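# Shelve each labelled carton on its named rack board

## Task

Place each carton on the rack board its label names (A is the higher board, B the lower), resting flat on its bottom face and not stacked on another carton; any carton that falls or slides down more than a few centimetres means failure.

## Robot and tools

ROBOT. Two six-joint arms, left_arm and right_arm, each with a 140 mm two-finger gripper and a wrist camera. Each arm sits on its own carriage on one shared floor track running along y at x = 0: left_rail (always the +y carriage) carries left_arm, right_rail carries right_arm. An arm's base is at x = 0, y = its carriage's position_m, z = 0.04 m, facing +x. Only left_arm's fingers can fold: grip with the outer quarter of its pads, and avoid pressing its fingertips into surfaces. right_arm's fingers are rigid.

FRAME. One scene frame fixed to the table: table top is z = 0, +z up, +x the direction the arms face, +y toward their left, y = 0 mid-track. The table starts at x = 0.17 m. Positions in metres, angles in radians. end_effector_position is the point between closed pads; fingertips extend roughly 9 to 33 mm past it depending on opening. Fingers point along the gripper's +z and close along its y.

execute_actions(actions, cameras). actions holds one action (or is empty, which returns a status with images). An action may have rows, steps, until, and left_rail / right_rail commands. rows: up to 15 rows, each used for one 1/30 s control step. A row is one flat list of 18 numbers, each in [-1, 1]: left_arm's six joint offsets (shoulder pan, shoulder lift, elbow, wrist 1, wrist 2, wrist 3), then its gripper position, force_limit, speed, then the same nine for right_arm. Joint values are offsets measured from the Joint targets at the start of the action (not from the previous row), scaled so 1.0 = 1.481 rad for pan and lift and 2.222 rad for elbow and the three wrists. Gripper numbers are absolute: position +1 fully open (140 mm), about -0.8 pads touch, -1 closes until blocked; force_limit -1..+1 sets squeeze (about 14 N to 58 N at slow close); speed -1..+1 sets finger speed (about 30 to 250 mm/s). To leave a gripper alone, repeat its last three numbers. steps: 1 to 450, default 15, at least one per row; after the last row the arm keeps heading to that target. until: ends early when rail conditions hold, e.g. {"left_rail": {"position_status": ["!=", "moving"]}} or {"all": {"status": "ended"}}; comparisons are "=", "!=", "<", "<=", ">", ">=". Rail commands: position_m is an absolute carriage location along y (left_rail -0.8 to 1.5, right_rail -1.5 to 0.8), speed_m_s 0.01 to 1, acceleration_factor 0.1 to 1, or {"stop": true}. Keep the carriages at least 0.78 m apart and let a carriage arrive before reaching for a point. cameras: list of cam_low, cam_left_wrist, cam_right_wrist, or ["all"].

move(target, speed, blend, stop_force, zero, blocking, cameras). target is one 18-number row as above, or a list of up to 15 such rows; every row's joint offsets count from the same starting Joint targets, not from the previous row. speed: rad/s of the joint with farthest to go, 0.01 to 3.14, default 0.5, one value or one per target. blend: corner rounding in rad for lists, 0 means stop at each. stop_force: 4 to 120 N; the arm's path ends when its wrist senses that much push against its motion; use slow speed for touching, and omit it when backing away from contact. zero (default true) rezeroes before the move. blocking=false returns early; then call wait or stop before new rows or moves. The result adds a move: line (done, off_target, moving, held, fault) and possibly limits=held.

wait(seconds 0 to 10). stop() brakes a running move (not rails). zoom_image(camera, region=[x0, y0, x1, y1] in image pixels, at most 504 by 504). zero_wrist_force(arm). read_manual(section). finished_scene(scene 1 or 2) ends the scene irreversibly; only call it when every carton sits correctly and the robot is not needed to hold it.

RESULTS. Joint positions and Joint velocities: one block per arm, rail (m) then the six joints (rad). Joint targets: the commanded angles, same order; offsets are built on these. end_effector_position, end_effector_quat_wxyz and velocities are in the scene frame. Wrist force/torque are along the gripper's own axes, zeroed at scene start, with a third line giving the peak since last shown. Joint torques include the arm's own weight. object_status: 0 moving, 1 blocked while opening, 2 blocked while closing (normally a grasp), 3 reached target or pads met. position_measured is in counts: 3 open, ~139 = 60 mm, ~200 = 20 mm, ~230 pads together. Rail position_status: moving, done, contact_stop, time_out, stopped, stopped_with_arm, stopped_for_other_arm, stopped_for_other_carriage; position_answer taken or not_taken (resend once standing). joint command not followed means the clearance check altered commands. MOTOR HOT warns of overheating.

AVOID. Outside force near 150 N on an arm, or joint contact torque at its limit (wrist joints only about 27 to 31 N m), stops that arm for 10 s. Any arm-to-arm contact, including a gripper closing on the other's fingers, can fail the scene. Do not drop, fling or release moving cartons, slam into the rack or table, or put anything off the table, on the track or on the strip beside it. Avoid holding heavy loads far off-centre or keeping arms stretched long (heat). Approach contacts slowly and never command targets well past a firm surface.

Each tool is called after "Emit:" by a JSON object that holds its "api" and its "payload".

## Session

Emit:
{"api": "execute_actions", "payload": {"actions": []}}

Scene clock: 0.00 s.
left_arm: end_effector_position=(+0.3563, +0.7786, +0.5790) position_measured=3 object_status=3 end_effector_quat_wxyz=(+0.000, +0.000, +1.000, +0.000) | right_arm: end_effector_position=(+0.3563, -0.6214, +0.5790) position_measured=3 object_status=3 end_effector_quat_wxyz=(+0.000, +0.000, +1.000, +0.000)
Joint positions: left_arm=[0.7 -0.281 -2.157 1.821 -1.235 -1.571 -0.28] | right_arm=[-0.7 -0.28 -2.157 1.821 -1.235 -1.571 -0.28]
Joint velocities: within noise
Joint torques (N m): no reading
Wrist force (N): no reading
Wrist torque (N m): no reading
Wrist force, peak (N): no reading
Joint targets: left_arm=[0.700 -0.281 -2.157 1.821 -1.235 -1.571 -0.280] | right_arm=[-0.700 -0.280 -2.157 1.821 -1.235 -1.571 -0.280]
Tool commands: left_gripper/position=+1.0 left_gripper/force_limit=+1.0 left_gripper/speed=+1.0 right_gripper/position=+1.0 right_gripper/force_limit=+1.0 right_gripper/speed=+1.0
left_rail: position_m=0.700 position_status=done
right_rail: position_m=-0.700 position_status=done

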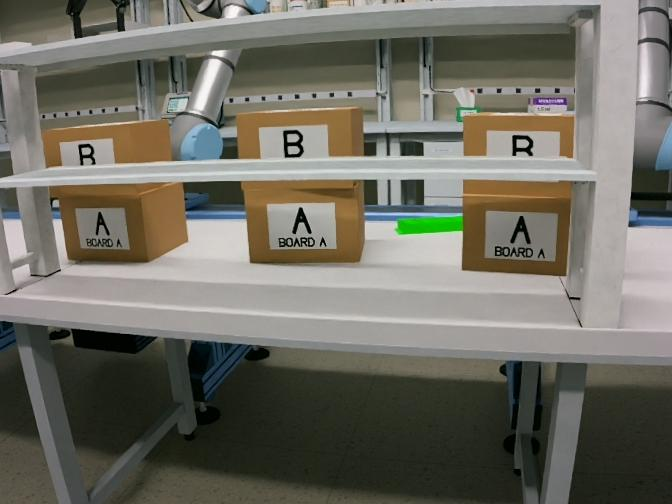

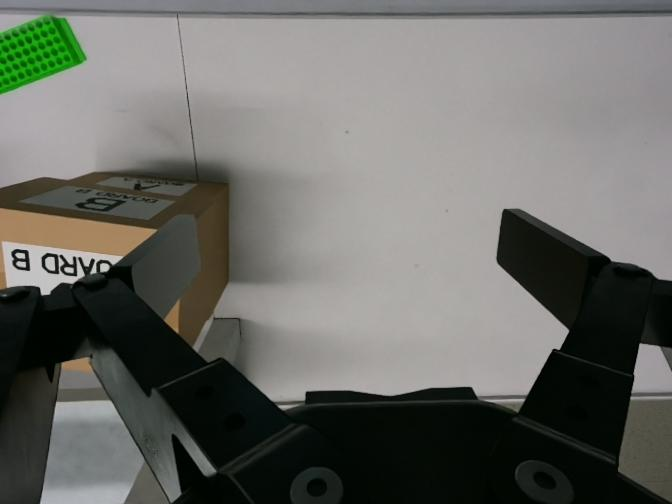

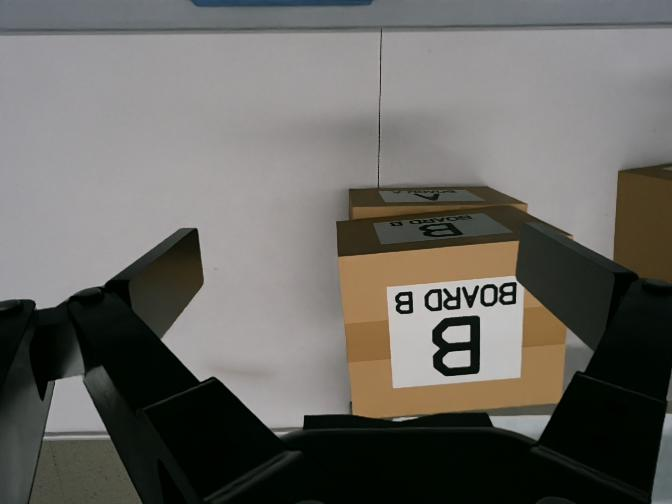

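Emit:
{"api": "zoom_image", "payload": {"camera": "cam_right_wrist", "region": [320, 160, 660, 430]}}

Emit:
{"api": "zoom_image", "payload": {"camera": "cam_low", "region": [0, 60, 336, 312]}}

Emit:
{"api": "zoom_image", "payload": {"camera": "cam_low", "region": [336, 60, 672, 312]}}

Emit:
{"api": "zoom_image", "payload": {"camera": "cam_left_wrist", "region": [0, 130, 336, 420]}}

Scaled by 1.482.

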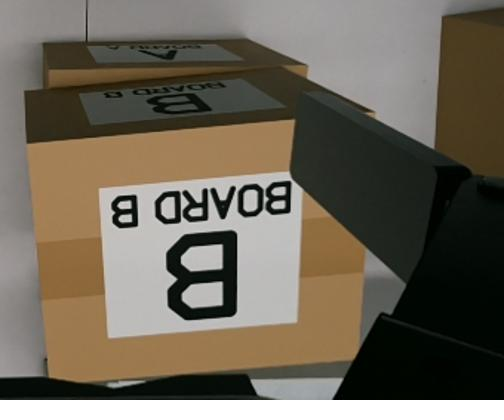

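Scaled by 1.500.

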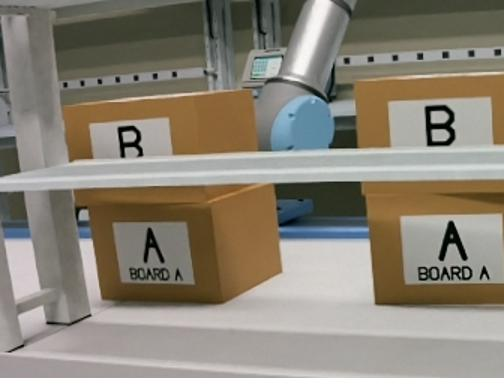

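Scaled by 1.500.

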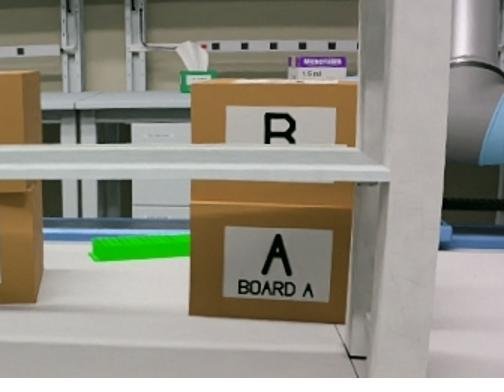

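Scaled by 1.500.

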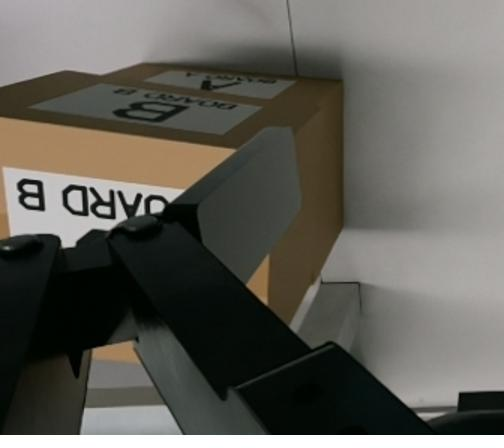

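Emit:
{"api": "move", "payload": {"target": [0,0,0,-0.36,0,0,-1,-1,0,0,0,0,-0.36,0,0,-1,-1,0], "speed": 1, "cameras": ["cam_left_wrist","cam_right_wrist"]}}

Scene clock: 89.77 s.
left_arm: end_effector_position=(+0.5561, +0.7210, +0.7682) position_measured=233 object_status=3 end_effector_quat_wxyz=(+0.374, +0.000, +0.921, -0.108) | right_arm: end_effector_position=(+0.5561, -0.6790, +0.7682) position_measured=233 object_status=3 end_effector_quat_wxyz=(+0.374, +0.000, +0.921, -0.108)
Joint positions: left_arm=[0.7 -0.28 -2.157 1.821 -2.035 -1.571 -0.28] | right_arm=[-0.7 -0.281 -2.157 1.821 -2.035 -1.571 -0.28]
Joint torques (N m): left_arm=[-3.5 1.95 -51.4 -9.54 -0.17 -0.06] | right_arm=[-1.15 2.02 -44.14 -11.27 0.12 0.56]
Wrist force (N): left_arm=[-0.1 0.6 -0.1] | right_arm=[1.0 0.2 1.2]
Wrist torque (N m): left_arm=[0.14 0.19 -0.11] | right_arm=[-0.12 -0.12 -0.31]
Wrist force, peak (N): left_arm=[-1.4 0.2 -0.9] | right_arm=[1.4 0.1 1.3]
Joint targets: left_arm=[0.700 -0.281 -2.157 1.821 -2.035 -1.571 -0.280] | right_arm=[-0.700 -0.280 -2.157 1.821 -2.035 -1.571 -0.280]
left_rail: position_m=0.700 position_status=done
right_rail: position_m=-0.700 position_status=done
move: done
camera_calibration:
cam_left_wrist: T_world_to_cam=[[0.0696291, 0.98038, -0.184411, -0.594949], [0.443949, 0.135092, 0.88581, -1.02859], [0.893343, -0.143547, -0.425832, 0.116653], [0, 0, 0, 1]] pos_world=[0.393855, 0.738975, 0.851092]
cam_right_wrist: T_world_to_cam=[[0.0878705, 0.980792, -0.174141, 0.757809], [0.468865, 0.113519, 0.875945, -0.854834], [0.878888, -0.158618, -0.449884, -0.0747694], [0, 0, 0, 1]] pos_world=[0.399926, -0.658074, 0.847115]
Images, in order (width x height): cam_left_wrist 672x504, cam_right_wrist 672x504.

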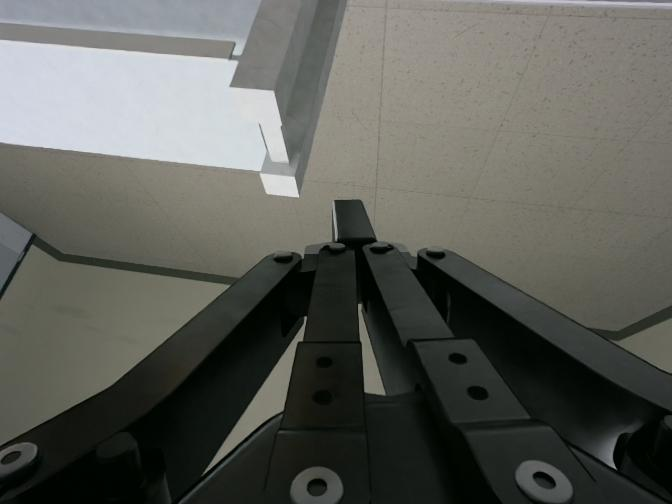

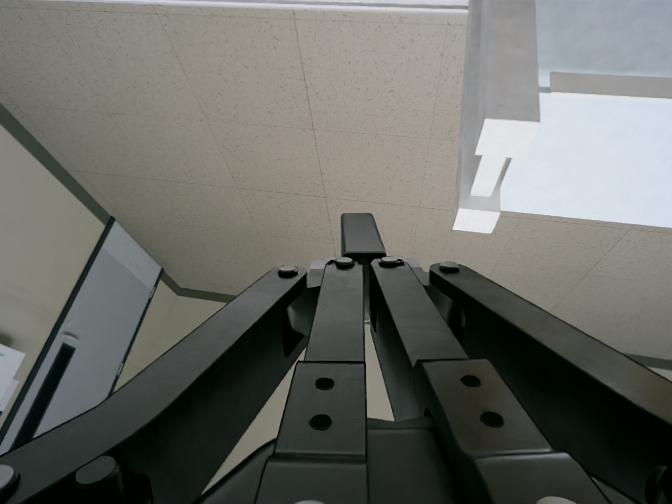

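Emit:
{"api": "move", "payload": {"target": [0,0,-0.1445,0.294,0,0,-1,-1,0,0,0,-0.1445,0.294,0,0,-1,-1,0], "speed": 1}}

Emit:
{"api": "execute_actions", "payload": {"actions": [{"left_rail":{"position_m":0.45},"right_rail":{"position_m":-0.45},"steps":150,"until":{"all":{"status":"ended"}}}], "cameras": ["cam_left_wrist","cam_right_wrist"]}}

Scene clock: 97.10 s.
left_arm: end_effector_position=(+0.4079, +0.7637, +0.8303) position_measured=233 object_status=3 end_effector_quat_wxyz=(+0.223, +0.000, +0.973, -0.064) | right_arm: end_effector_position=(+0.4079, -0.6363, +0.8303) position_measured=233 object_status=3 end_effector_quat_wxyz=(+0.223, +0.000, +0.973, -0.064)
Joint positions: left_arm=[0.7 -0.28 -2.157 1.5 -1.382 -1.571 -0.28] | right_arm=[-0.7 -0.28 -2.157 1.5 -1.382 -1.571 -0.28]
Joint torques (N m): left_arm=[-3.91 7.48 -56.15 -0.77 0.1 -0.54] | right_arm=[-1.43 9.25 -45.74 -1.18 0.33 0.39]
Wrist force (N): left_arm=[0.3 0.6 -0.2] | right_arm=[0.3 0.4 0.8]
Wrist torque (N m): left_arm=[0.15 0.03 -0.07] | right_arm=[0.03 -0.02 -0.18]
Wrist force, peak (N): left_arm=[1.0 0.8 -1.8] | right_arm=[1.4 0.4 2.5]
Joint targets: left_arm=[0.700 -0.281 -2.157 1.500 -1.382 -1.571 -0.280] | right_arm=[-0.700 -0.280 -2.157 1.500 -1.382 -1.571 -0.280]
left_rail: position_m=0.700 position_status=done
right_rail: position_m=-0.700 position_status=done
move: done

Scene clock: 98.60 s.
left_arm: end_effector_position=(+0.4079, +0.5137, +0.8303) position_measured=233 object_status=3 end_effector_quat_wxyz=(+0.223, +0.000, +0.973, -0.064) | right_arm: end_effector_position=(+0.4079, -0.3863, +0.8303) position_measured=233 object_status=3 end_effector_quat_wxyz=(+0.223, +0.000, +0.973, -0.064)
Joint positions: left_arm=[0.45 -0.28 -2.157 1.5 -1.382 -1.571 -0.28] | right_arm=[-0.45 -0.28 -2.157 1.5 -1.382 -1.571 -0.28]
Joint torques (N m): left_arm=[-1.79 10.25 -53.14 -1.71 0.11 -0.08] | right_arm=[-0.35 9.91 -42.48 -1.45 0.17 0.24]
Wrist force (N): left_arm=[0.1 0.5 -0.4] | right_arm=[0.3 0.5 0.8]
Wrist torque (N m): left_arm=[0.12 0.06 -0.06] | right_arm=[0.05 0.00 -0.18]
Wrist force, peak (N): left_arm=[-0.3 2.4 -0.4] | right_arm=[0.2 2.0 0.7]
Joint targets: left_arm=[0.450 -0.281 -2.157 1.500 -1.382 -1.571 -0.280] | right_arm=[-0.450 -0.280 -2.157 1.500 -1.382 -1.571 -0.280]
Tool commands: left_gripper/position=-1.0 left_gripper/force_limit=-1.0 left_gripper/speed=+0.0 right_gripper/position=-1.0 right_gripper/force_limit=-1.0 right_gripper/speed=+0.0
left_rail: position_m=0.450 position_status=done
right_rail: position_m=-0.450 position_status=done
camera_calibration:
cam_left_wrist: T_world_to_cam=[[0.0226179, 0.993925, -0.10771, -0.421413], [0.700919, 0.0610591, 0.710623, -0.911109], [0.712883, -0.091569, -0.695279, 0.516385], [0, 0, 0, 1]] pos_world=[0.280023, 0.521769, 0.961096]
cam_right_wrist: T_world_to_cam=[[0.0431772, 0.993672, -0.103693, 0.459361], [0.721214, 0.0408227, 0.691509, -0.850791], [0.691366, -0.104642, -0.714887, 0.447265], [0, 0, 0, 1]] pos_world=[0.284544, -0.37492, 0.955705]
Images, in order (width x height): cam_left_wrist 672x504, cam_right_wrist 672x504.

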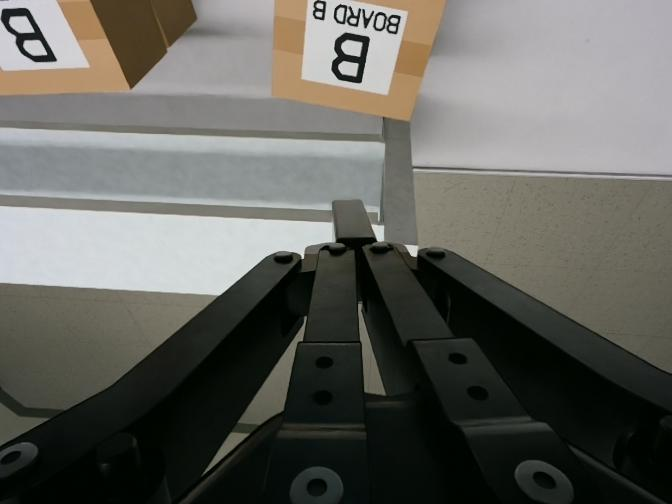

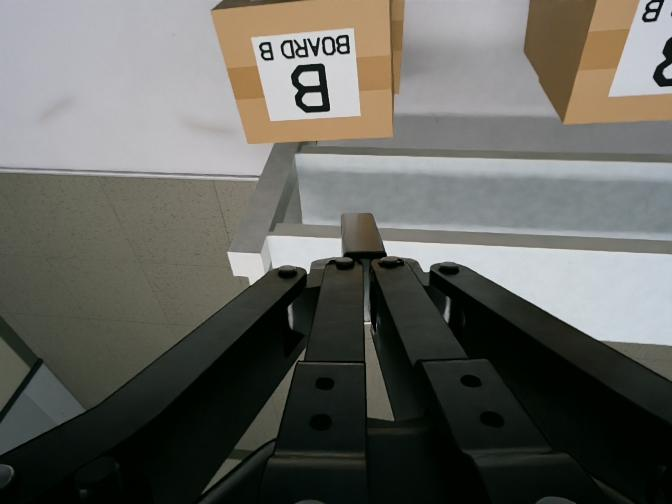

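Emit:
{"api": "move", "payload": {"target": [0.1891,0,0,0.9176,-1,0.833,-1,-1,0,0.1891,0,0,0.9176,1,-0.581,0.1,-1,0], "speed": 1}}

Emit:
{"api": "execute_actions", "payload": {"actions": [{"left_rail":{"position_m":-0.241},"right_rail":{"position_m":-1.097},"steps":300,"until":{"all":{"status":"ended"}}}], "cameras": ["all"]}}

Scene clock: 243.13 s.
left_arm: end_effector_position=(+0.1197, +0.2862, +0.9192) position_measured=233 object_status=3 end_effector_quat_wxyz=(-0.084, +0.153, +0.777, -0.605) | right_arm: end_effector_position=(+0.2175, +0.0472, +0.9748) position_measured=117 object_status=3 end_effector_quat_wxyz=(+0.099, -0.065, +0.714, +0.690)
Joint positions: left_arm=[0.45 -0.122 -2.157 1.5 -0.242 -2.811 0.756] | right_arm=[-0.45 -0.088 -2.157 1.5 0.018 -0.045 -1.167]
Joint torques (N m): left_arm=[-14.67 11.39 -43.24 -6.05 0.5 -3.06] | right_arm=[9.86 14.82 -31.95 1.01 6.19 -2.23]
Wrist force (N): left_arm=[-0.7 1.4 -0.3] | right_arm=[0.8 0.7 0.3]
Wrist torque (N m): left_arm=[0.01 0.20 0.43] | right_arm=[0.36 -0.29 0.14]
Wrist force, peak (N): left_arm=[-0.2 2.5 -0.3] | right_arm=[0.3 -3.8 0.5]
Joint targets: left_arm=[0.450 -0.122 -2.157 1.500 -0.242 -2.811 0.756] | right_arm=[-0.450 -0.088 -2.157 1.500 0.018 -0.045 -1.167]
left_rail: position_m=0.450 position_status=done
right_rail: position_m=-0.450 position_status=done
move: held (left_arm; a check stopped the path), off_target (right_arm; braked when a check withheld steps of left_arm); limits=held; left_arm: the wrist 2 is farthest, 0.982 rad from its target; right_arm: the wrist 2 is farthest, 0.696 rad from its target
joint command not followed: on one or more control steps a check withheld the commanded joint targets of the left arm, and it was not sent them on those steps.
cause: the commanded joint targets, or the way to them, would bring two parts of the arm too close to each other (its gripper and another part of the arm, with joints 5 (wrist 1) to 7 (wrist 3) between them, 9 mm apart when it was first held).

Scene clock: 245.37 s.
left_arm: end_effector_position=(+0.1197, -0.1425, +0.9191) position_measured=233 object_status=3 end_effector_quat_wxyz=(-0.084, +0.153, +0.777, -0.605) | right_arm: end_effector_position=(+0.2175, -0.5998, +0.9748) position_measured=117 object_status=3 end_effector_quat_wxyz=(+0.099, -0.065, +0.714, +0.690)
Joint positions: left_arm=[0.021 -0.122 -2.157 1.5 -0.242 -2.811 0.756] | right_arm=[-1.097 -0.088 -2.157 1.5 0.018 -0.045 -1.167]
Joint torques (N m): left_arm=[-11.16 14.83 -43.02 -5.45 -0.19 -2.57] | right_arm=[7.72 12.75 -36.38 0.63 4.81 -2.1]
Wrist force (N): left_arm=[-0.8 1.5 -0.3] | right_arm=[0.5 0.7 0.4]
Wrist torque (N m): left_arm=[0.05 0.20 0.43] | right_arm=[0.37 -0.21 0.13]
Wrist force, peak (N): left_arm=[-2.2 0.6 3.3] | right_arm=[0.6 1.0 1.9]
Joint targets: left_arm=[0.021 -0.122 -2.157 1.500 -0.242 -2.811 0.756] | right_arm=[-1.097 -0.088 -2.157 1.500 0.018 -0.045 -1.167]
Tool commands: left_gripper/position=-1.0 left_gripper/force_limit=-1.0 left_gripper/speed=+0.0 right_gripper/position=+0.1 right_gripper/force_limit=-1.0 right_gripper/speed=+0.0
left_rail: position_m=0.021 position_status=stopped_for_other_carriage position_answer=taken
right_rail: position_m=-1.097 position_status=done
camera_calibration:
cam_left_wrist: T_world_to_cam=[[0.143778, 0.237145, -0.960776, 0.908613], [0.989342, -0.0118613, 0.145125, -0.257319], [0.0230196, -0.971402, -0.236323, 0.258791], [0, 0, 0, 1]] pos_world=[0.117981, 0.032865, 0.971475]
cam_right_wrist: T_world_to_cam=[[-0.209273, 0.0243297, 0.977555, -0.885907], [0.913309, -0.352326, 0.204288, -0.6073], [0.349388, 0.935561, 0.0515118, 0.611017], [0, 0, 0, 1]] pos_world=[0.155774, -0.764058, 0.958612]

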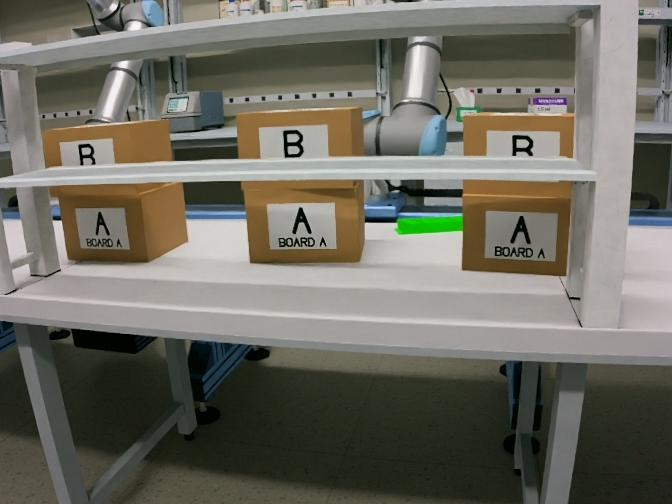

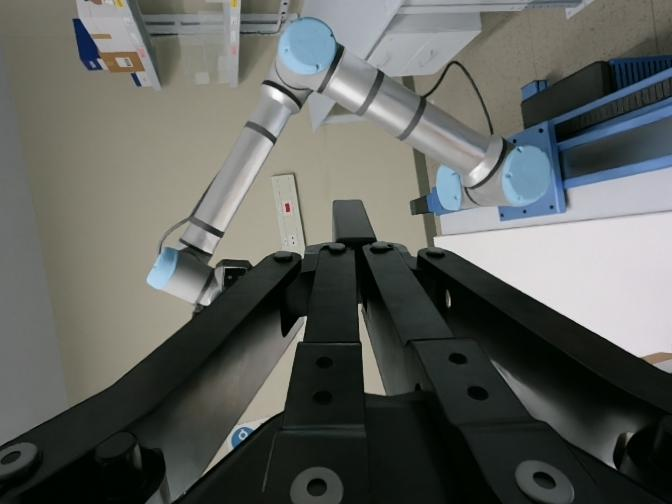

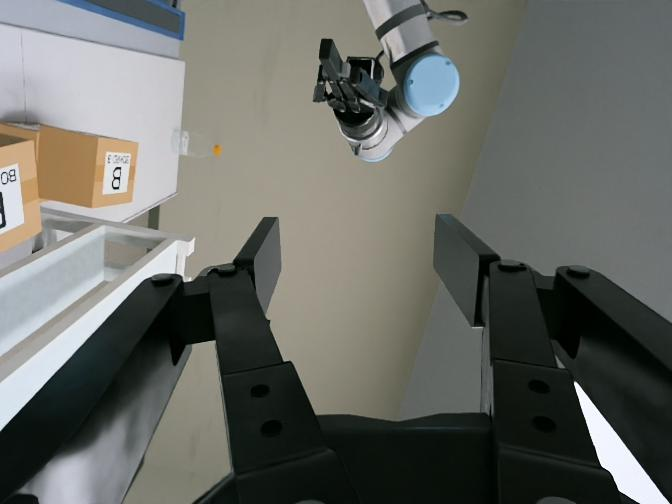

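Emit:
{"api": "move", "payload": {"target": [[0.0824,0,0,-0.513,0.558,0,-1,-1,0,0.0594,0,0,0.2876,0.358,-0.1818,0.1,-1,0],[0.0824,0,0,-0.513,1,0.3668,-1,-1,0,0.0594,0,0,0.2876,0.358,-0.1818,0.1,-1,0]], "speed": 1.2}}

Emit:
{"api": "move", "payload": {"target": [[0,0,0,0.3,0.265,0,-1,-1,0,0,0,0,0,0,0,0.1,-1,0],[0,0,0,0.9176,1,0,-1,-1,0,0,0,0,0,0,0,0.1,-1,0]], "speed": 1.2}}

Scene clock: 263.27 s.
left_arm: end_effector_position=(+0.3060, +0.4786, +0.9654) position_measured=233 object_status=3 end_effector_quat_wxyz=(-0.180, +0.529, +0.684, +0.469) | right_arm: end_effector_position=(+0.3460, -0.6738, +0.9603) position_measured=117 object_status=3 end_effector_quat_wxyz=(+0.259, +0.259, +0.658, +0.658)
Joint positions: left_arm=[0.021 0 -2.157 1.5 -1.382 -0.589 1.571] | right_arm=[-1.097 0 -2.157 1.5 0.657 0.75 -1.571]
Joint torques (N m): left_arm=[10.85 10.26 -46.36 -7.73 5.54 2.97] | right_arm=[11.03 14.21 -42.01 1.31 3.46 -2.3]
Wrist force (N): left_arm=[0.1 0.1 -0.1] | right_arm=[0.3 1.1 0.1]
Wrist torque (N m): left_arm=[-0.06 -0.13 -0.05] | right_arm=[0.46 -0.23 0.14]
Wrist force, peak (N): left_arm=[1.0 2.9 -1.0] | right_arm=[0.4 1.7 0.1]
Joint targets: left_arm=[0.021 0.000 -2.157 1.500 -1.382 -0.589 1.571] | right_arm=[-1.097 0.000 -2.157 1.500 0.657 0.750 -1.571]
left_rail: position_m=0.021 position_status=stopped_for_other_carriage position_answer=taken
right_rail: position_m=-1.097 position_status=done
move: done

Scene clock: 266.73 s.
left_arm: end_effector_position=(+0.4536, +0.1745, +0.9604) position_measured=233 object_status=3 end_effector_quat_wxyz=(+0.484, -0.484, +0.515, -0.515) | right_arm: end_effector_position=(+0.3460, -0.6738, +0.9603) position_measured=117 object_status=3 end_effector_quat_wxyz=(+0.259, +0.259, +0.658, +0.658)
Joint positions: left_arm=[0.021 0 -2.157 1.5 0.657 1.633 1.571] | right_arm=[-1.097 0 -2.157 1.5 0.657 0.75 -1.571]
Joint torques (N m): left_arm=[8.02 13.64 -43.48 -0.01 2.38 2.71] | right_arm=[11.59 14.21 -41.76 1.49 3.62 -2.08]
Wrist force (N): left_arm=[-0.3 2.0 -0.1] | right_arm=[0.1 1.3 0.2]
Wrist torque (N m): left_arm=[0.08 0.12 0.25] | right_arm=[0.52 -0.18 0.14]
Wrist force, peak (N): left_arm=[0.5 3.6 -0.6] | right_arm=[0.6 1.4 0.4]
Joint targets: left_arm=[0.021 0.000 -2.157 1.500 0.657 1.633 1.571] | right_arm=[-1.097 0.000 -2.157 1.500 0.657 0.750 -1.571]
left_rail: position_m=0.021 position_status=stopped_for_other_carriage position_answer=taken
right_rail: position_m=-1.097 position_status=done
move: done

Emit:
{"api": "move", "payload": {"target": [0,0,0,0,0.341,0,-1,-1,0,0,0,0,0,0,0,0.1,-1,0], "speed": 1}}

Emit:
{"api": "execute_actions", "payload": {"actions": [{"left_rail":{"position_m":-0.241},"steps":300,"until":{"all":{"status":"ended"}}}], "cameras": ["cam_left_wrist","cam_right_wrist"]}}

Scene clock: 272.33 s.
left_arm: end_effector_position=(+0.3462, -0.0534, +0.9604) position_measured=233 object_status=3 end_effector_quat_wxyz=(+0.259, -0.260, +0.658, -0.658) | right_arm: end_effector_position=(+0.3460, -0.6738, +0.9603) position_measured=117 object_status=3 end_effector_quat_wxyz=(+0.259, +0.259, +0.658, +0.658)
Joint positions: left_arm=[0.021 0 -2.157 1.5 0.657 2.39 1.571] | right_arm=[-1.097 0 -2.157 1.5 0.657 0.75 -1.571]
Joint torques (N m): left_arm=[5.32 15.12 -42.62 -0.24 2.35 2.09] | right_arm=[12.1 13.8 -42.69 1.41 3.47 -2.15]
Wrist force (N): left_arm=[-0.8 1.9 0.3] | right_arm=[0.5 1.1 0.3]
Wrist torque (N m): left_arm=[0.06 0.23 0.24] | right_arm=[0.48 -0.29 0.14]
Wrist force, peak (N): left_arm=[-1.8 2.0 0.2] | right_arm=[0.9 1.3 0.1]
Joint targets: left_arm=[0.021 0.000 -2.157 1.500 0.657 2.390 1.571] | right_arm=[-1.097 0.000 -2.157 1.500 0.657 0.750 -1.571]
left_rail: position_m=0.021 position_status=stopped_for_other_carriage position_answer=taken
right_rail: position_m=-1.097 position_status=done
move: done

Scene clock: 273.87 s.
left_arm: end_effector_position=(+0.3462, -0.3157, +0.9604) position_measured=233 object_status=3 end_effector_quat_wxyz=(+0.259, -0.260, +0.658, -0.658) | right_arm: end_effector_position=(+0.3460, -0.6738, +0.9603) position_measured=117 object_status=3 end_effector_quat_wxyz=(+0.259, +0.259, +0.658, +0.658)
Joint positions: left_arm=[-0.241 0 -2.157 1.5 0.657 2.391 1.571] | right_arm=[-1.097 0 -2.157 1.5 0.657 0.75 -1.571]
Joint torques (N m): left_arm=[1.9 14.3 -43.26 -2.45 0.74 2.3] | right_arm=[12.25 14.69 -42.16 1.21 3.69 -2.07]
Wrist force (N): left_arm=[-0.8 1.9 -0.1] | right_arm=[0.1 1.1 0.2]
Wrist torque (N m): left_arm=[0.05 0.21 0.24] | right_arm=[0.48 -0.20 0.14]
Wrist force, peak (N): left_arm=[-2.1 2.0 -1.5] | right_arm=[0.3 1.2 0.6]
Joint targets: left_arm=[-0.241 0.000 -2.157 1.500 0.657 2.390 1.571] | right_arm=[-1.097 0.000 -2.157 1.500 0.657 0.750 -1.571]
Tool commands: left_gripper/position=-1.0 left_gripper/force_limit=-1.0 left_gripper/speed=+0.0 right_gripper/position=+0.1 right_gripper/force_limit=-1.0 right_gripper/speed=+0.0
left_rail: position_m=-0.241 position_status=done
right_rail: position_m=-1.097 position_status=done
camera_calibration:
cam_left_wrist: T_world_to_cam=[[-0.011077, 0.014622, -0.999832, 0.9776], [0.45688, 0.889493, 0.00794669, 0.111155], [0.88946, -0.456715, -0.0165334, -0.253414], [0, 0, 0, 1]] pos_world=[0.185446, -0.228905, 0.972362]
cam_right_wrist: T_world_to_cam=[[0.0079125, -0.0246389, 0.999665, -0.972357], [0.483803, -0.874809, -0.0253909, -0.730735], [0.875141, 0.483842, 0.00499846, 0.194508], [0, 0, 0, 1]] pos_world=[0.191003, -0.757322, 0.952505]
Images, in order (width x height): cam_left_wrist 672x504, cam_right_wrist 672x504.

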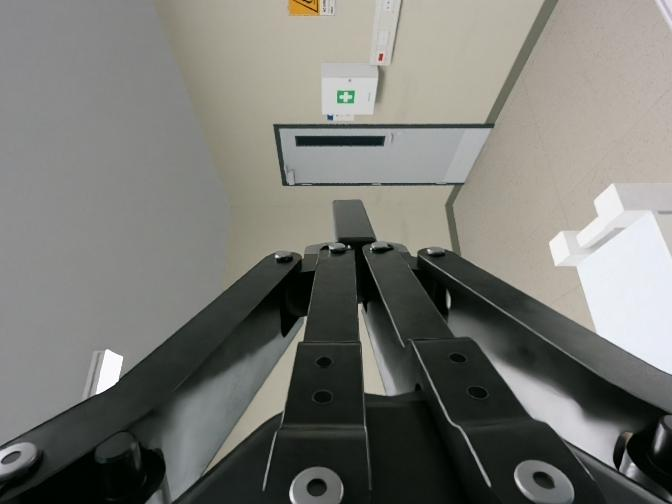

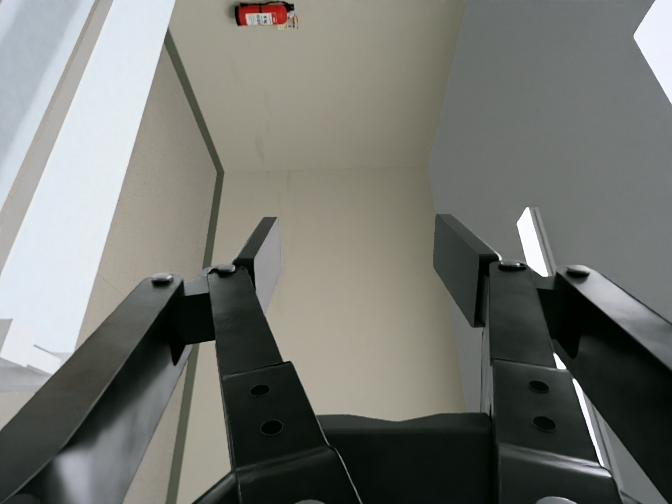

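Emit:
{"api": "move", "payload": {"target": [[0.0756,0.0,0.4284,-0.4788,0,0,-1,-1,0,0.0,0.0,0.4284,-0.4788,0,0,0.1,-1,0]], "speed": 0.01, "blocking": false}}

Emit:
{"api": "stop", "payload": {}}

Scene clock: 289.40 s.
left_arm: end_effector_position=(+0.3474, -0.3156, +0.9590) position_measured=233 object_status=3 end_effector_quat_wxyz=(+0.260, -0.259, +0.658, -0.658) end_effector_velocity=(+0.003, +0.000, -0.004) end_effector_angular_velocity=(+0.000, -0.001, -0.001) | right_arm: end_effector_position=(+0.3472, -0.6738, +0.9589) position_measured=117 object_status=3 end_effector_quat_wxyz=(+0.259, +0.259, +0.658, +0.658) end_effector_velocity=(+0.002, +0.000, -0.003) end_effector_angular_velocity=(+0.000, -0.002, +0.000)
Joint positions: left_arm=[-0.241 0.001 -2.157 1.503 0.653 2.39 1.571] | right_arm=[-1.097 0 -2.157 1.503 0.654 0.75 -1.571]
Joint velocities: left_arm=[0 -0.001 -0.001 0.009 -0.01 0 -0.001] | right_arm=[0 0 -0.001 0.009 -0.01 0 0]
Joint torques (N m): left_arm=[11.46 13.88 -29.17 -5.4 -1.29 1.63] | right_arm=[12.43 13.96 -26.81 -5.85 3.5 -1.99]
Wrist force (N): left_arm=[-0.6 2.0 -0.1] | right_arm=[0.4 1.2 0.2]
Wrist torque (N m): left_arm=[0.09 0.17 0.24] | right_arm=[0.50 -0.25 0.13]
Wrist force, peak (N): left_arm=[-0.9 2.1 -0.2] | right_arm=[0.5 1.4 0.2]
Joint targets: left_arm=[-0.241 0.001 -2.157 1.504 0.652 2.390 1.571] | right_arm=[-1.097 0.000 -2.157 1.504 0.652 0.750 -1.571]
Tool commands: left_gripper/position=-1.0 left_gripper/force_limit=-1.0 left_gripper/speed=+0.0 right_gripper/position=+0.1 right_gripper/force_limit=-1.0 right_gripper/speed=+0.0
left_rail: position_m=-0.241 position_status=done
right_rail: position_m=-1.097 position_status=done
move: running; left_arm: the wrist 1 is farthest, 1.060 rad from its target; right_arm: the wrist 1 is farthest, 1.061 rad from its target

Scene clock: 289.63 s.
left_arm: end_effector_position=(+0.3478, -0.3155, +0.9585) position_measured=233 object_status=3 end_effector_quat_wxyz=(+0.260, -0.260, +0.658, -0.658) | right_arm: end_effector_position=(+0.3476, -0.6738, +0.9584) position_measured=117 object_status=3 end_effector_quat_wxyz=(+0.259, +0.259, +0.658, +0.658)
Joint positions: left_arm=[-0.241 0.001 -2.157 1.504 0.652 2.39 1.571] | right_arm=[-1.097 0 -2.157 1.504 0.652 0.75 -1.571]
Joint velocities: within noise
Joint torques (N m): left_arm=[14.19 13.04 -29.66 -5.27 -1.74 2.26] | right_arm=[12.12 14.52 -26.72 -5.85 3.51 -2.04]
Wrist force (N): left_arm=[-0.5 1.6 0.0] | right_arm=[0.2 1.1 0.4]
Wrist torque (N m): left_arm=[-0.03 0.16 0.24] | right_arm=[0.50 -0.22 0.13]
Wrist force, peak (N): left_arm=[-0.8 1.9 -0.1] | right_arm=[0.4 1.3 0.4]
Joint targets: left_arm=[-0.241 0.001 -2.157 1.504 0.652 2.390 1.571] | right_arm=[-1.097 0.000 -2.157 1.504 0.652 0.750 -1.571]
Tool commands: left_gripper/position=-1.0 left_gripper/force_limit=-1.0 left_gripper/speed=+0.0 right_gripper/position=+0.1 right_gripper/force_limit=-1.0 right_gripper/speed=+0.0
left_rail: position_m=-0.241 position_status=done
right_rail: position_m=-1.097 position_status=done
earlier move: stopped; left_arm: the wrist 1 is farthest, 1.059 rad from its target; right_arm: the wrist 1 is farthest, 1.059 rad from its target

Emit:
{"api": "move", "payload": {"target": [[0.0756,0.0,0.4266,-0.4766,0,0,-1,-1,0,0.0,0.0756,0.4266,-0.4766,0,0,0.1,-1,0]], "speed": 0.01, "blocking": false}}

Emit:
{"api": "stop", "payload": {}}

Scene clock: 295.37 s.
left_arm: end_effector_position=(+0.3491, -0.3154, +0.9570) position_measured=233 object_status=3 end_effector_quat_wxyz=(+0.260, -0.260, +0.658, -0.658) end_effector_velocity=(+0.004, +0.000, -0.004) end_effector_angular_velocity=(+0.000, -0.002, +0.001) | right_arm: end_effector_position=(+0.3491, -0.6738, +0.9568) position_measured=117 object_status=3 end_effector_quat_wxyz=(+0.259, +0.259, +0.658, +0.658) end_effector_velocity=(+0.005, +0.000, -0.004) end_effector_angular_velocity=(+0.001, +0.002, -0.002)
Joint positions: left_arm=[-0.241 0.001 -2.157 1.508 0.648 2.39 1.571] | right_arm=[-1.097 0 -2.156 1.508 0.649 0.75 -1.571]
Joint velocities: left_arm=[0 0 0.001 0.009 -0.011 -0.001 0] | right_arm=[0 0 0.002 0.009 -0.01 0.002 0.001]
Joint torques (N m): left_arm=[11.38 14.88 -29.31 -4.82 -1.36 1.97] | right_arm=[9.72 26.11 -28.81 -6.46 3.03 -2.14]
Wrist force (N): left_arm=[-0.6 1.9 0.1] | right_arm=[0.5 1.2 0.3]
Wrist torque (N m): left_arm=[0.07 0.18 0.24] | right_arm=[0.50 -0.28 0.13]
Wrist force, peak (N): left_arm=[-0.9 2.1 -0.1] | right_arm=[0.6 1.5 -0.1]
Joint targets: left_arm=[-0.241 0.001 -2.157 1.509 0.647 2.390 1.571] | right_arm=[-1.097 0.000 -2.156 1.509 0.647 0.750 -1.571]
Tool commands: left_gripper/position=-1.0 left_gripper/force_limit=-1.0 left_gripper/speed=+0.0 right_gripper/position=+0.1 right_gripper/force_limit=-1.0 right_gripper/speed=+0.0
left_rail: position_m=-0.241 position_status=done
right_rail: position_m=-1.097 position_status=done
move: running; left_arm: the wrist 1 is farthest, 1.055 rad from its target; right_arm: the wrist 1 is farthest, 1.056 rad from its target

Scene clock: 295.60 s.
left_arm: end_effector_position=(+0.3495, -0.3153, +0.9565) position_measured=233 object_status=3 end_effector_quat_wxyz=(+0.260, -0.260, +0.658, -0.658) | right_arm: end_effector_position=(+0.3497, -0.6738, +0.9562) position_measured=117 object_status=3 end_effector_quat_wxyz=(+0.259, +0.259, +0.658, +0.658)
Joint positions: left_arm=[-0.241 0.001 -2.157 1.509 0.647 2.39 1.571] | right_arm=[-1.097 0 -2.156 1.509 0.647 0.75 -1.571]
Joint velocities: within noise
Joint torques (N m): left_arm=[11.86 11.61 -29.66 -5.44 -1.7 1.7] | right_arm=[9.81 24.69 -26.32 -6.23 3.12 -2.22]
Wrist force (N): left_arm=[-0.8 1.9 -0.3] | right_arm=[0.2 1.0 0.4]
Wrist torque (N m): left_arm=[0.05 0.22 0.24] | right_arm=[0.45 -0.21 0.13]
Wrist force, peak (N): left_arm=[-0.8 2.2 0.0] | right_arm=[0.4 1.3 0.2]
Joint targets: left_arm=[-0.241 0.001 -2.157 1.509 0.647 2.390 1.571] | right_arm=[-1.097 0.000 -2.156 1.509 0.647 0.750 -1.571]
Tool commands: left_gripper/position=-1.0 left_gripper/force_limit=-1.0 left_gripper/speed=+0.0 right_gripper/position=+0.1 right_gripper/force_limit=-1.0 right_gripper/speed=+0.0
left_rail: position_m=-0.241 position_status=done
right_rail: position_m=-1.097 position_status=done
earlier move: stopped; left_arm: the wrist 1 is farthest, 1.054 rad from its target; right_arm: the wrist 1 is farthest, 1.054 rad from its target

Emit:
{"api": "move", "payload": {"target": [[0,0.0756,0.4244,-0.4743,0,0,-1,-1,0,0,0.0753,0.4244,-0.4743,0,0,0.1,-1,0],[0,0.3552,0.4928,-0.7291,0,0,-1,-1,0,0,0.3548,0.4928,-0.7291,0,0,0.1,-1,0]], "speed": [0.7,0.4], "cameras": ["all"]}}

Scene clock: 307.07 s.
left_arm: end_effector_position=(+0.5174, -0.3151, +0.2399) position_measured=233 object_status=3 end_effector_quat_wxyz=(+0.260, -0.260, +0.658, -0.658) | right_arm: end_effector_position=(+0.5171, -0.6738, +0.2399) position_measured=117 object_status=3 end_effector_quat_wxyz=(+0.259, +0.259, +0.658, +0.658)
Joint positions: left_arm=[-0.241 0.001 -1.631 2.604 -0.973 2.39 1.571] | right_arm=[-1.097 0 -1.631 2.604 -0.973 0.75 -1.571]
Joint torques (N m): left_arm=[-5.11 -0.02 -17.54 -5.14 -1.59 1.54] | right_arm=[6.52 -13.74 -16.99 -6.25 1.99 -2]
Wrist force (N): left_arm=[-0.2 1.8 -0.2] | right_arm=[0.6 1.0 0.6]
Wrist torque (N m): left_arm=[-0.02 0.09 0.26] | right_arm=[0.43 -0.29 0.23]
Wrist force, peak (N): left_arm=[5.8 -4.3 -0.3] | right_arm=[2.0 3.9 -1.4]
Joint targets: left_arm=[-0.241 0.001 -1.631 2.604 -0.973 2.390 1.571] | right_arm=[-1.097 0.000 -1.631 2.604 -0.973 0.750 -1.571]
left_rail: position_m=-0.241 position_status=done
right_rail: position_m=-1.097 position_status=done
move: done
camera_calibration:
cam_left_wrist: T_world_to_cam=[[-0.0110934, 0.0146097, -0.999832, 0.259213], [0.455885, 0.890003, 0.00794675, 0.0388226], [0.88997, -0.45572, -0.0165335, -0.417281], [0, 0, 0, 1]] pos_world=[0.356545, -0.228503, 0.251962]
cam_right_wrist: T_world_to_cam=[[0.0079125, -0.0246389, 0.999665, -0.253552], [0.483803, -0.874809, -0.0253909, -0.831805], [0.875141, 0.483842, 0.00499846, 0.0483723], [0, 0, 0, 1]] pos_world=[0.362103, -0.757322, 0.232105]

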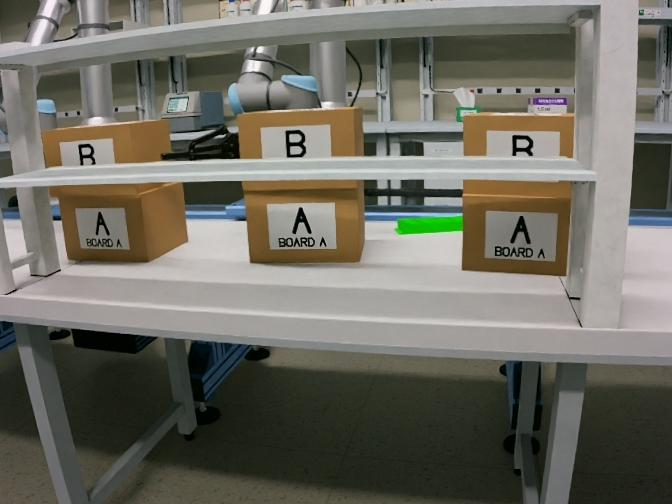

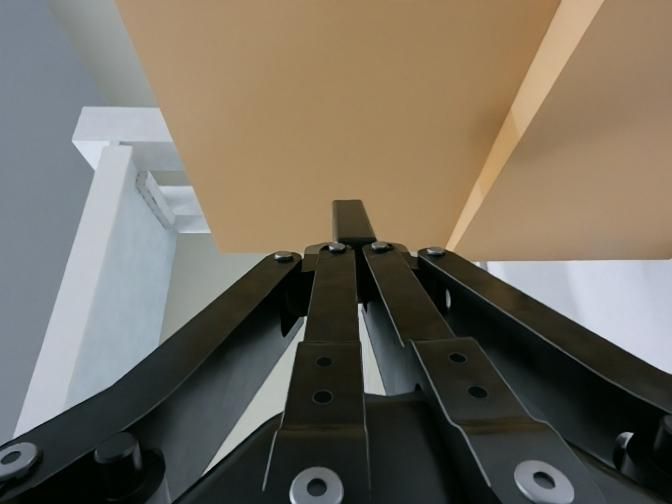

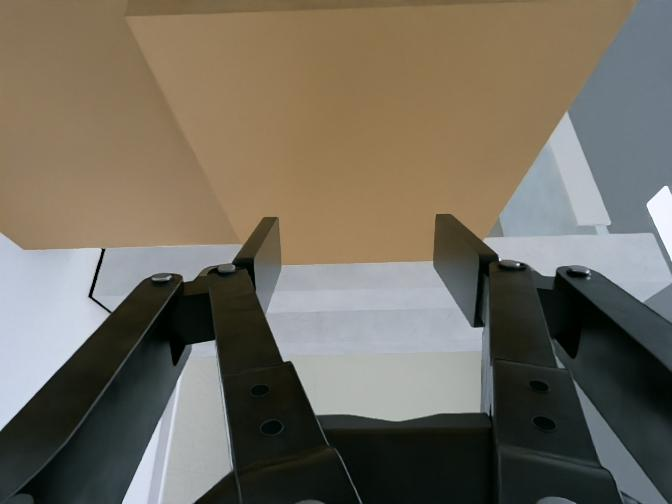

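Emit:
{"api": "move", "payload": {"target": [0,-0.0506,-0.0014,0.0351,0,0,-1,-1,0,0,-0.0506,-0.0014,0.0351,0,0,0.1,-1,0], "speed": 0.2}}

Emit:
{"api": "execute_actions", "payload": {"actions": [{"left_rail":{"position_m":-0.266,"speed_m_s":0.1},"right_rail":{"position_m":-1.067,"speed_m_s":0.1},"steps":100,"until":{"all":{"status":"ended"}}}]}}

Emit:
{"api": "move", "payload": {"target": [0,0,0,0,0.07,0,-1,-1,0,0,0,0,0,-0.07,0,0.1,-1,0], "speed": 0.06, "stop_force": 12, "cameras": ["cam_left_wrist","cam_right_wrist"]}}

Scene clock: 327.07 s.
left_arm: end_effector_position=(+0.5076, -0.3151, +0.2619) position_measured=233 object_status=3 end_effector_quat_wxyz=(+0.260, -0.260, +0.658, -0.658) | right_arm: end_effector_position=(+0.5073, -0.6738, +0.2618) position_measured=117 object_status=3 end_effector_quat_wxyz=(+0.259, +0.259, +0.658, +0.658)
Joint positions: left_arm=[-0.241 0.001 -1.705 2.601 -0.895 2.39 1.571] | right_arm=[-1.097 0 -1.705 2.601 -0.895 0.75 -1.571]
Joint torques (N m): left_arm=[-12.34 -40.56 -43.92 1.18 -2.29 0.75] | right_arm=[4.27 -33.24 -35.83 1.47 1.34 -2.09]
Wrist force (N): left_arm=[-0.9 1.9 -0.2] | right_arm=[0.4 0.8 1.1]
Wrist torque (N m): left_arm=[0.06 0.24 0.24] | right_arm=[0.37 -0.24 0.17]
Wrist force, peak (N): left_arm=[-0.3 2.6 0.0] | right_arm=[1.0 1.2 0.9]
Joint targets: left_arm=[-0.241 0.001 -1.706 2.601 -0.895 2.390 1.571] | right_arm=[-1.097 0.000 -1.706 2.601 -0.895 0.750 -1.571]
left_rail: position_m=-0.241 position_status=done
right_rail: position_m=-1.097 position_status=done
move: done

Scene clock: 327.80 s.
left_arm: end_effector_position=(+0.5076, -0.3401, +0.2619) position_measured=233 object_status=3 end_effector_quat_wxyz=(+0.260, -0.260, +0.658, -0.658) | right_arm: end_effector_position=(+0.5073, -0.6438, +0.2619) position_measured=117 object_status=3 end_effector_quat_wxyz=(+0.259, +0.259, +0.658, +0.658)
Joint positions: left_arm=[-0.266 0.001 -1.706 2.601 -0.895 2.39 1.571] | right_arm=[-1.067 0 -1.706 2.601 -0.895 0.75 -1.571]
Joint torques (N m): left_arm=[-11.4 -37.98 -42.3 0.67 -1.39 0.83] | right_arm=[6 -29.28 -31.65 -0.23 1.51 -2]
Wrist force (N): left_arm=[-2.3 0.5 -3.0] | right_arm=[-1.1 1.3 -5.4]
Wrist torque (N m): left_arm=[0.02 0.25 0.24] | right_arm=[0.59 -0.18 0.10]
Wrist force, peak (N): left_arm=[-2.2 1.8 -2.7] | right_arm=[-1.1 1.3 -5.4]
Joint targets: left_arm=[-0.266 0.001 -1.706 2.601 -0.895 2.390 1.571] | right_arm=[-1.067 0.000 -1.706 2.601 -0.895 0.750 -1.571]
Tool commands: left_gripper/position=-1.0 left_gripper/force_limit=-1.0 left_gripper/speed=+0.0 right_gripper/position=+0.1 right_gripper/force_limit=-1.0 right_gripper/speed=+0.0
left_rail: position_m=-0.266 speed_m_s=0.10 position_status=done
right_rail: position_m=-1.067 speed_m_s=0.10 position_status=done

Scene clock: 329.17 s.
left_arm: end_effector_position=(+0.5037, -0.3436, +0.2619) position_measured=233 object_status=3 end_effector_quat_wxyz=(+0.255, -0.255, +0.660, -0.660) | right_arm: end_effector_position=(+0.5035, -0.6403, +0.2619) position_measured=117 object_status=3 end_effector_quat_wxyz=(+0.254, +0.254, +0.660, +0.660)
Joint positions: left_arm=[-0.266 0.001 -1.706 2.601 -0.895 2.406 1.571] | right_arm=[-1.067 0 -1.706 2.601 -0.895 0.735 -1.571]
Joint torques (N m): left_arm=[-10.72 -38.53 -41.22 0.57 1.34 1.02] | right_arm=[4.2 -28.87 -28.67 -2.23 0.26 -1.43]
Wrist force (N): left_arm=[-13.3 1.7 -14.6] | right_arm=[-12.9 -0.2 -14.8]
Wrist torque (N m): left_arm=[0.02 -0.10 0.25] | right_arm=[0.79 -0.35 -0.14]
Wrist force, peak (N): left_arm=[-21.6 1.9 -19.7] | right_arm=[-19.9 -1.4 -19.1]
Joint targets: left_arm=[-0.266 0.001 -1.706 2.601 -0.895 2.406 1.571] | right_arm=[-1.067 0.000 -1.706 2.601 -0.895 0.735 -1.571]
left_rail: position_m=-0.266 speed_m_s=0.10 position_status=done
right_rail: position_m=-1.067 speed_m_s=0.10 position_status=done
move: contact (left_arm, right_arm); left_arm: the wrist 2 is farthest, 0.140 rad from its target; right_arm: the wrist 2 is farthest, 0.141 rad from its target
camera_calibration:
cam_left_wrist: T_world_to_cam=[[-0.0107818, 0.0147298, -0.999833, 0.281379], [0.469448, 0.882925, 0.00794517, 0.0610292], [0.882894, -0.469284, -0.0164344, -0.418941], [0, 0, 0, 1]] pos_world=[0.344264, -0.254631, 0.273962]
cam_right_wrist: T_world_to_cam=[[0.00823909, -0.0244286, 0.999668, -0.274641], [0.497148, -0.867297, -0.0252913, -0.797251], [0.867627, 0.497191, 0.00499888, 0.0562944], [0, 0, 0, 1]] pos_world=[0.349772, -0.726152, 0.254105]
Images, in order (width x height): cam_left_wrist 672x504, cam_right_wrist 672x504.

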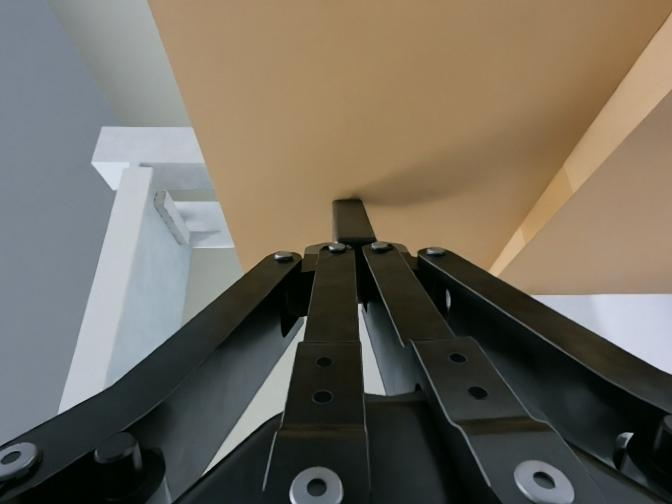

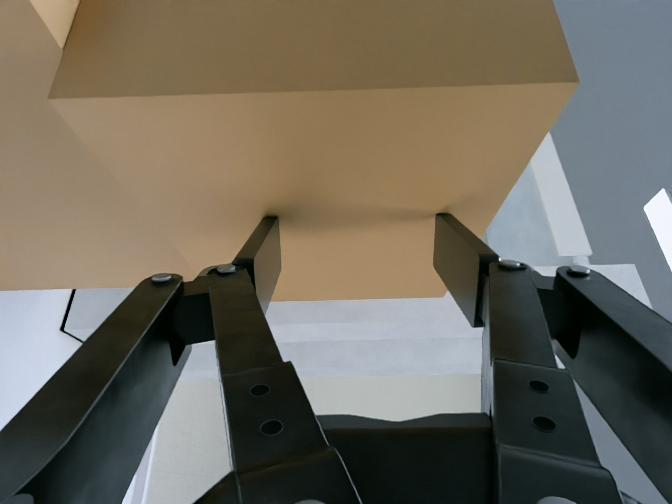

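Emit:
{"api": "move", "payload": {"target": [0,0,0,0,0.03,0,-1,-1,0,0,0,0,0,-0.03,0,0.1,-1,0], "speed": 0.04, "stop_force": 22}}

Emit:
{"api": "move", "payload": {"target": [0,-0.01,0.003,0.0033,0,0,-1,-1,0,0,-0.01,0.003,0.0033,0,0,0.1,-1,0], "speed": 0.05, "cameras": ["all"]}}

Scene clock: 337.90 s.
left_arm: end_effector_position=(+0.5024, -0.3449, +0.2619) position_measured=233 object_status=3 end_effector_quat_wxyz=(+0.253, -0.253, +0.660, -0.660) | right_arm: end_effector_position=(+0.5020, -0.6390, +0.2619) position_measured=117 object_status=3 end_effector_quat_wxyz=(+0.252, +0.252, +0.661, +0.661)
Joint positions: left_arm=[-0.266 0.001 -1.706 2.601 -0.895 2.411 1.571] | right_arm=[-1.067 0 -1.706 2.601 -0.895 0.729 -1.571]
Joint torques (N m): left_arm=[-31.72 -38.58 -41.57 0.43 5.55 0.77] | right_arm=[31.97 -28.9 -29.19 -2.19 -4.31 -1.45]
Wrist force (N): left_arm=[-34.3 1.7 -37.1] | right_arm=[-35.2 0.6 -37.1]
Wrist torque (N m): left_arm=[0.07 -0.76 0.25] | right_arm=[0.95 -0.57 -0.36]
Wrist force, peak (N): left_arm=[-40.7 2.6 -39.7] | right_arm=[-39.9 0.9 -39.5]
Joint targets: left_arm=[-0.266 0.001 -1.706 2.601 -0.895 2.411 1.571] | right_arm=[-1.067 0.000 -1.706 2.601 -0.895 0.729 -1.571]
left_rail: position_m=-0.266 speed_m_s=0.10 position_status=done
right_rail: position_m=-1.067 speed_m_s=0.10 position_status=done
move: contact (left_arm, right_arm); left_arm: the wrist 2 is farthest, 0.061 rad from its target; right_arm: the wrist 2 is farthest, 0.061 rad from its target

Scene clock: 338.70 s.
left_arm: end_effector_position=(+0.4972, -0.3449, +0.2637) position_measured=233 object_status=3 end_effector_quat_wxyz=(+0.253, -0.253, +0.660, -0.660) | right_arm: end_effector_position=(+0.4968, -0.6390, +0.2637) position_measured=117 object_status=3 end_effector_quat_wxyz=(+0.252, +0.252, +0.661, +0.661)
Joint positions: left_arm=[-0.266 0.001 -1.72 2.608 -0.888 2.411 1.571] | right_arm=[-1.067 0 -1.72 2.608 -0.888 0.729 -1.571]
Joint torques (N m): left_arm=[-40.11 -45.81 -25.45 -0.12 6.97 0.87] | right_arm=[36.51 -34.77 -27.71 -0.5 -4.91 -1.3]
Wrist force (N): left_arm=[-35.6 8.1 -36.7] | right_arm=[-33.9 -10.5 -36.6]
Wrist torque (N m): left_arm=[-0.11 -0.73 0.32] | right_arm=[1.33 -0.62 -0.23]
Wrist force, peak (N): left_arm=[-35.7 8.3 -36.8] | right_arm=[-34.6 -11.5 -36.5]
Joint targets: left_arm=[-0.266 0.001 -1.720 2.608 -0.888 2.411 1.571] | right_arm=[-1.067 0.000 -1.720 2.608 -0.888 0.729 -1.571]
left_rail: position_m=-0.266 speed_m_s=0.10 position_status=done
right_rail: position_m=-1.067 speed_m_s=0.10 position_status=done
move: done
camera_calibration:
cam_left_wrist: T_world_to_cam=[[-0.00989623, 0.014814, -0.999841, 0.282743], [0.474222, 0.880365, 0.00835002, 0.0617715], [0.880349, -0.474065, -0.0157374, -0.414228], [0, 0, 0, 1]] pos_world=[0.33817, -0.254941, 0.275664]
cam_right_wrist: T_world_to_cam=[[0.00757357, -0.0243893, 0.999674, -0.275927], [0.502175, -0.864408, -0.0248937, -0.793484], [0.864733, 0.5022, 0.00570104, 0.0659143], [0, 0, 0, 1]] pos_world=[0.343559, -0.725725, 0.255709]

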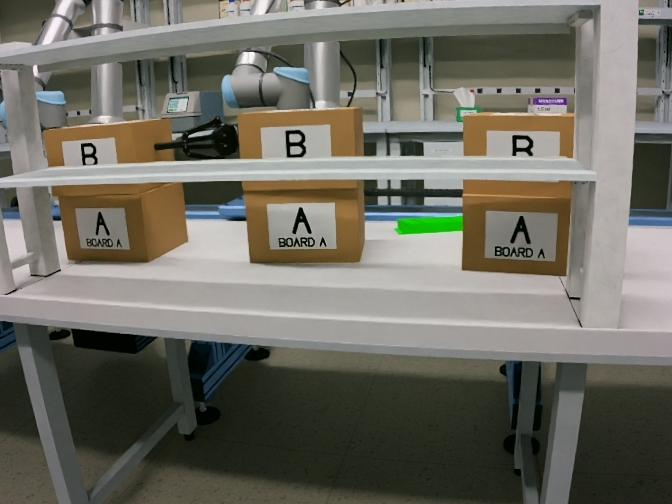

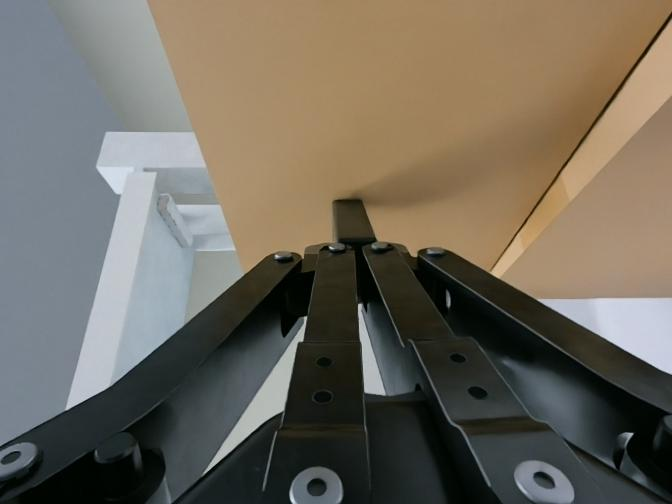

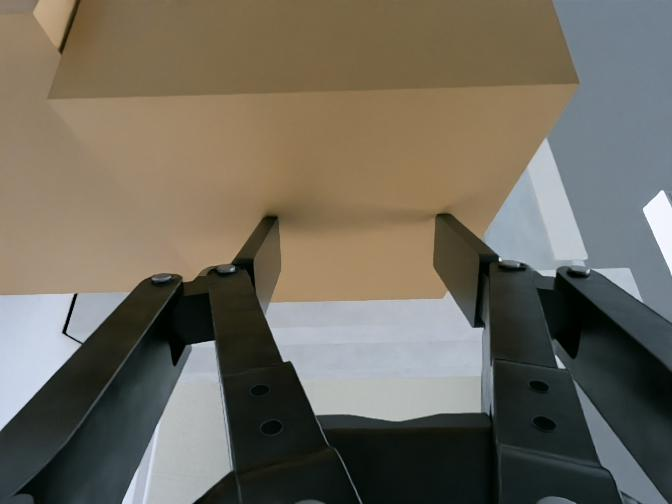

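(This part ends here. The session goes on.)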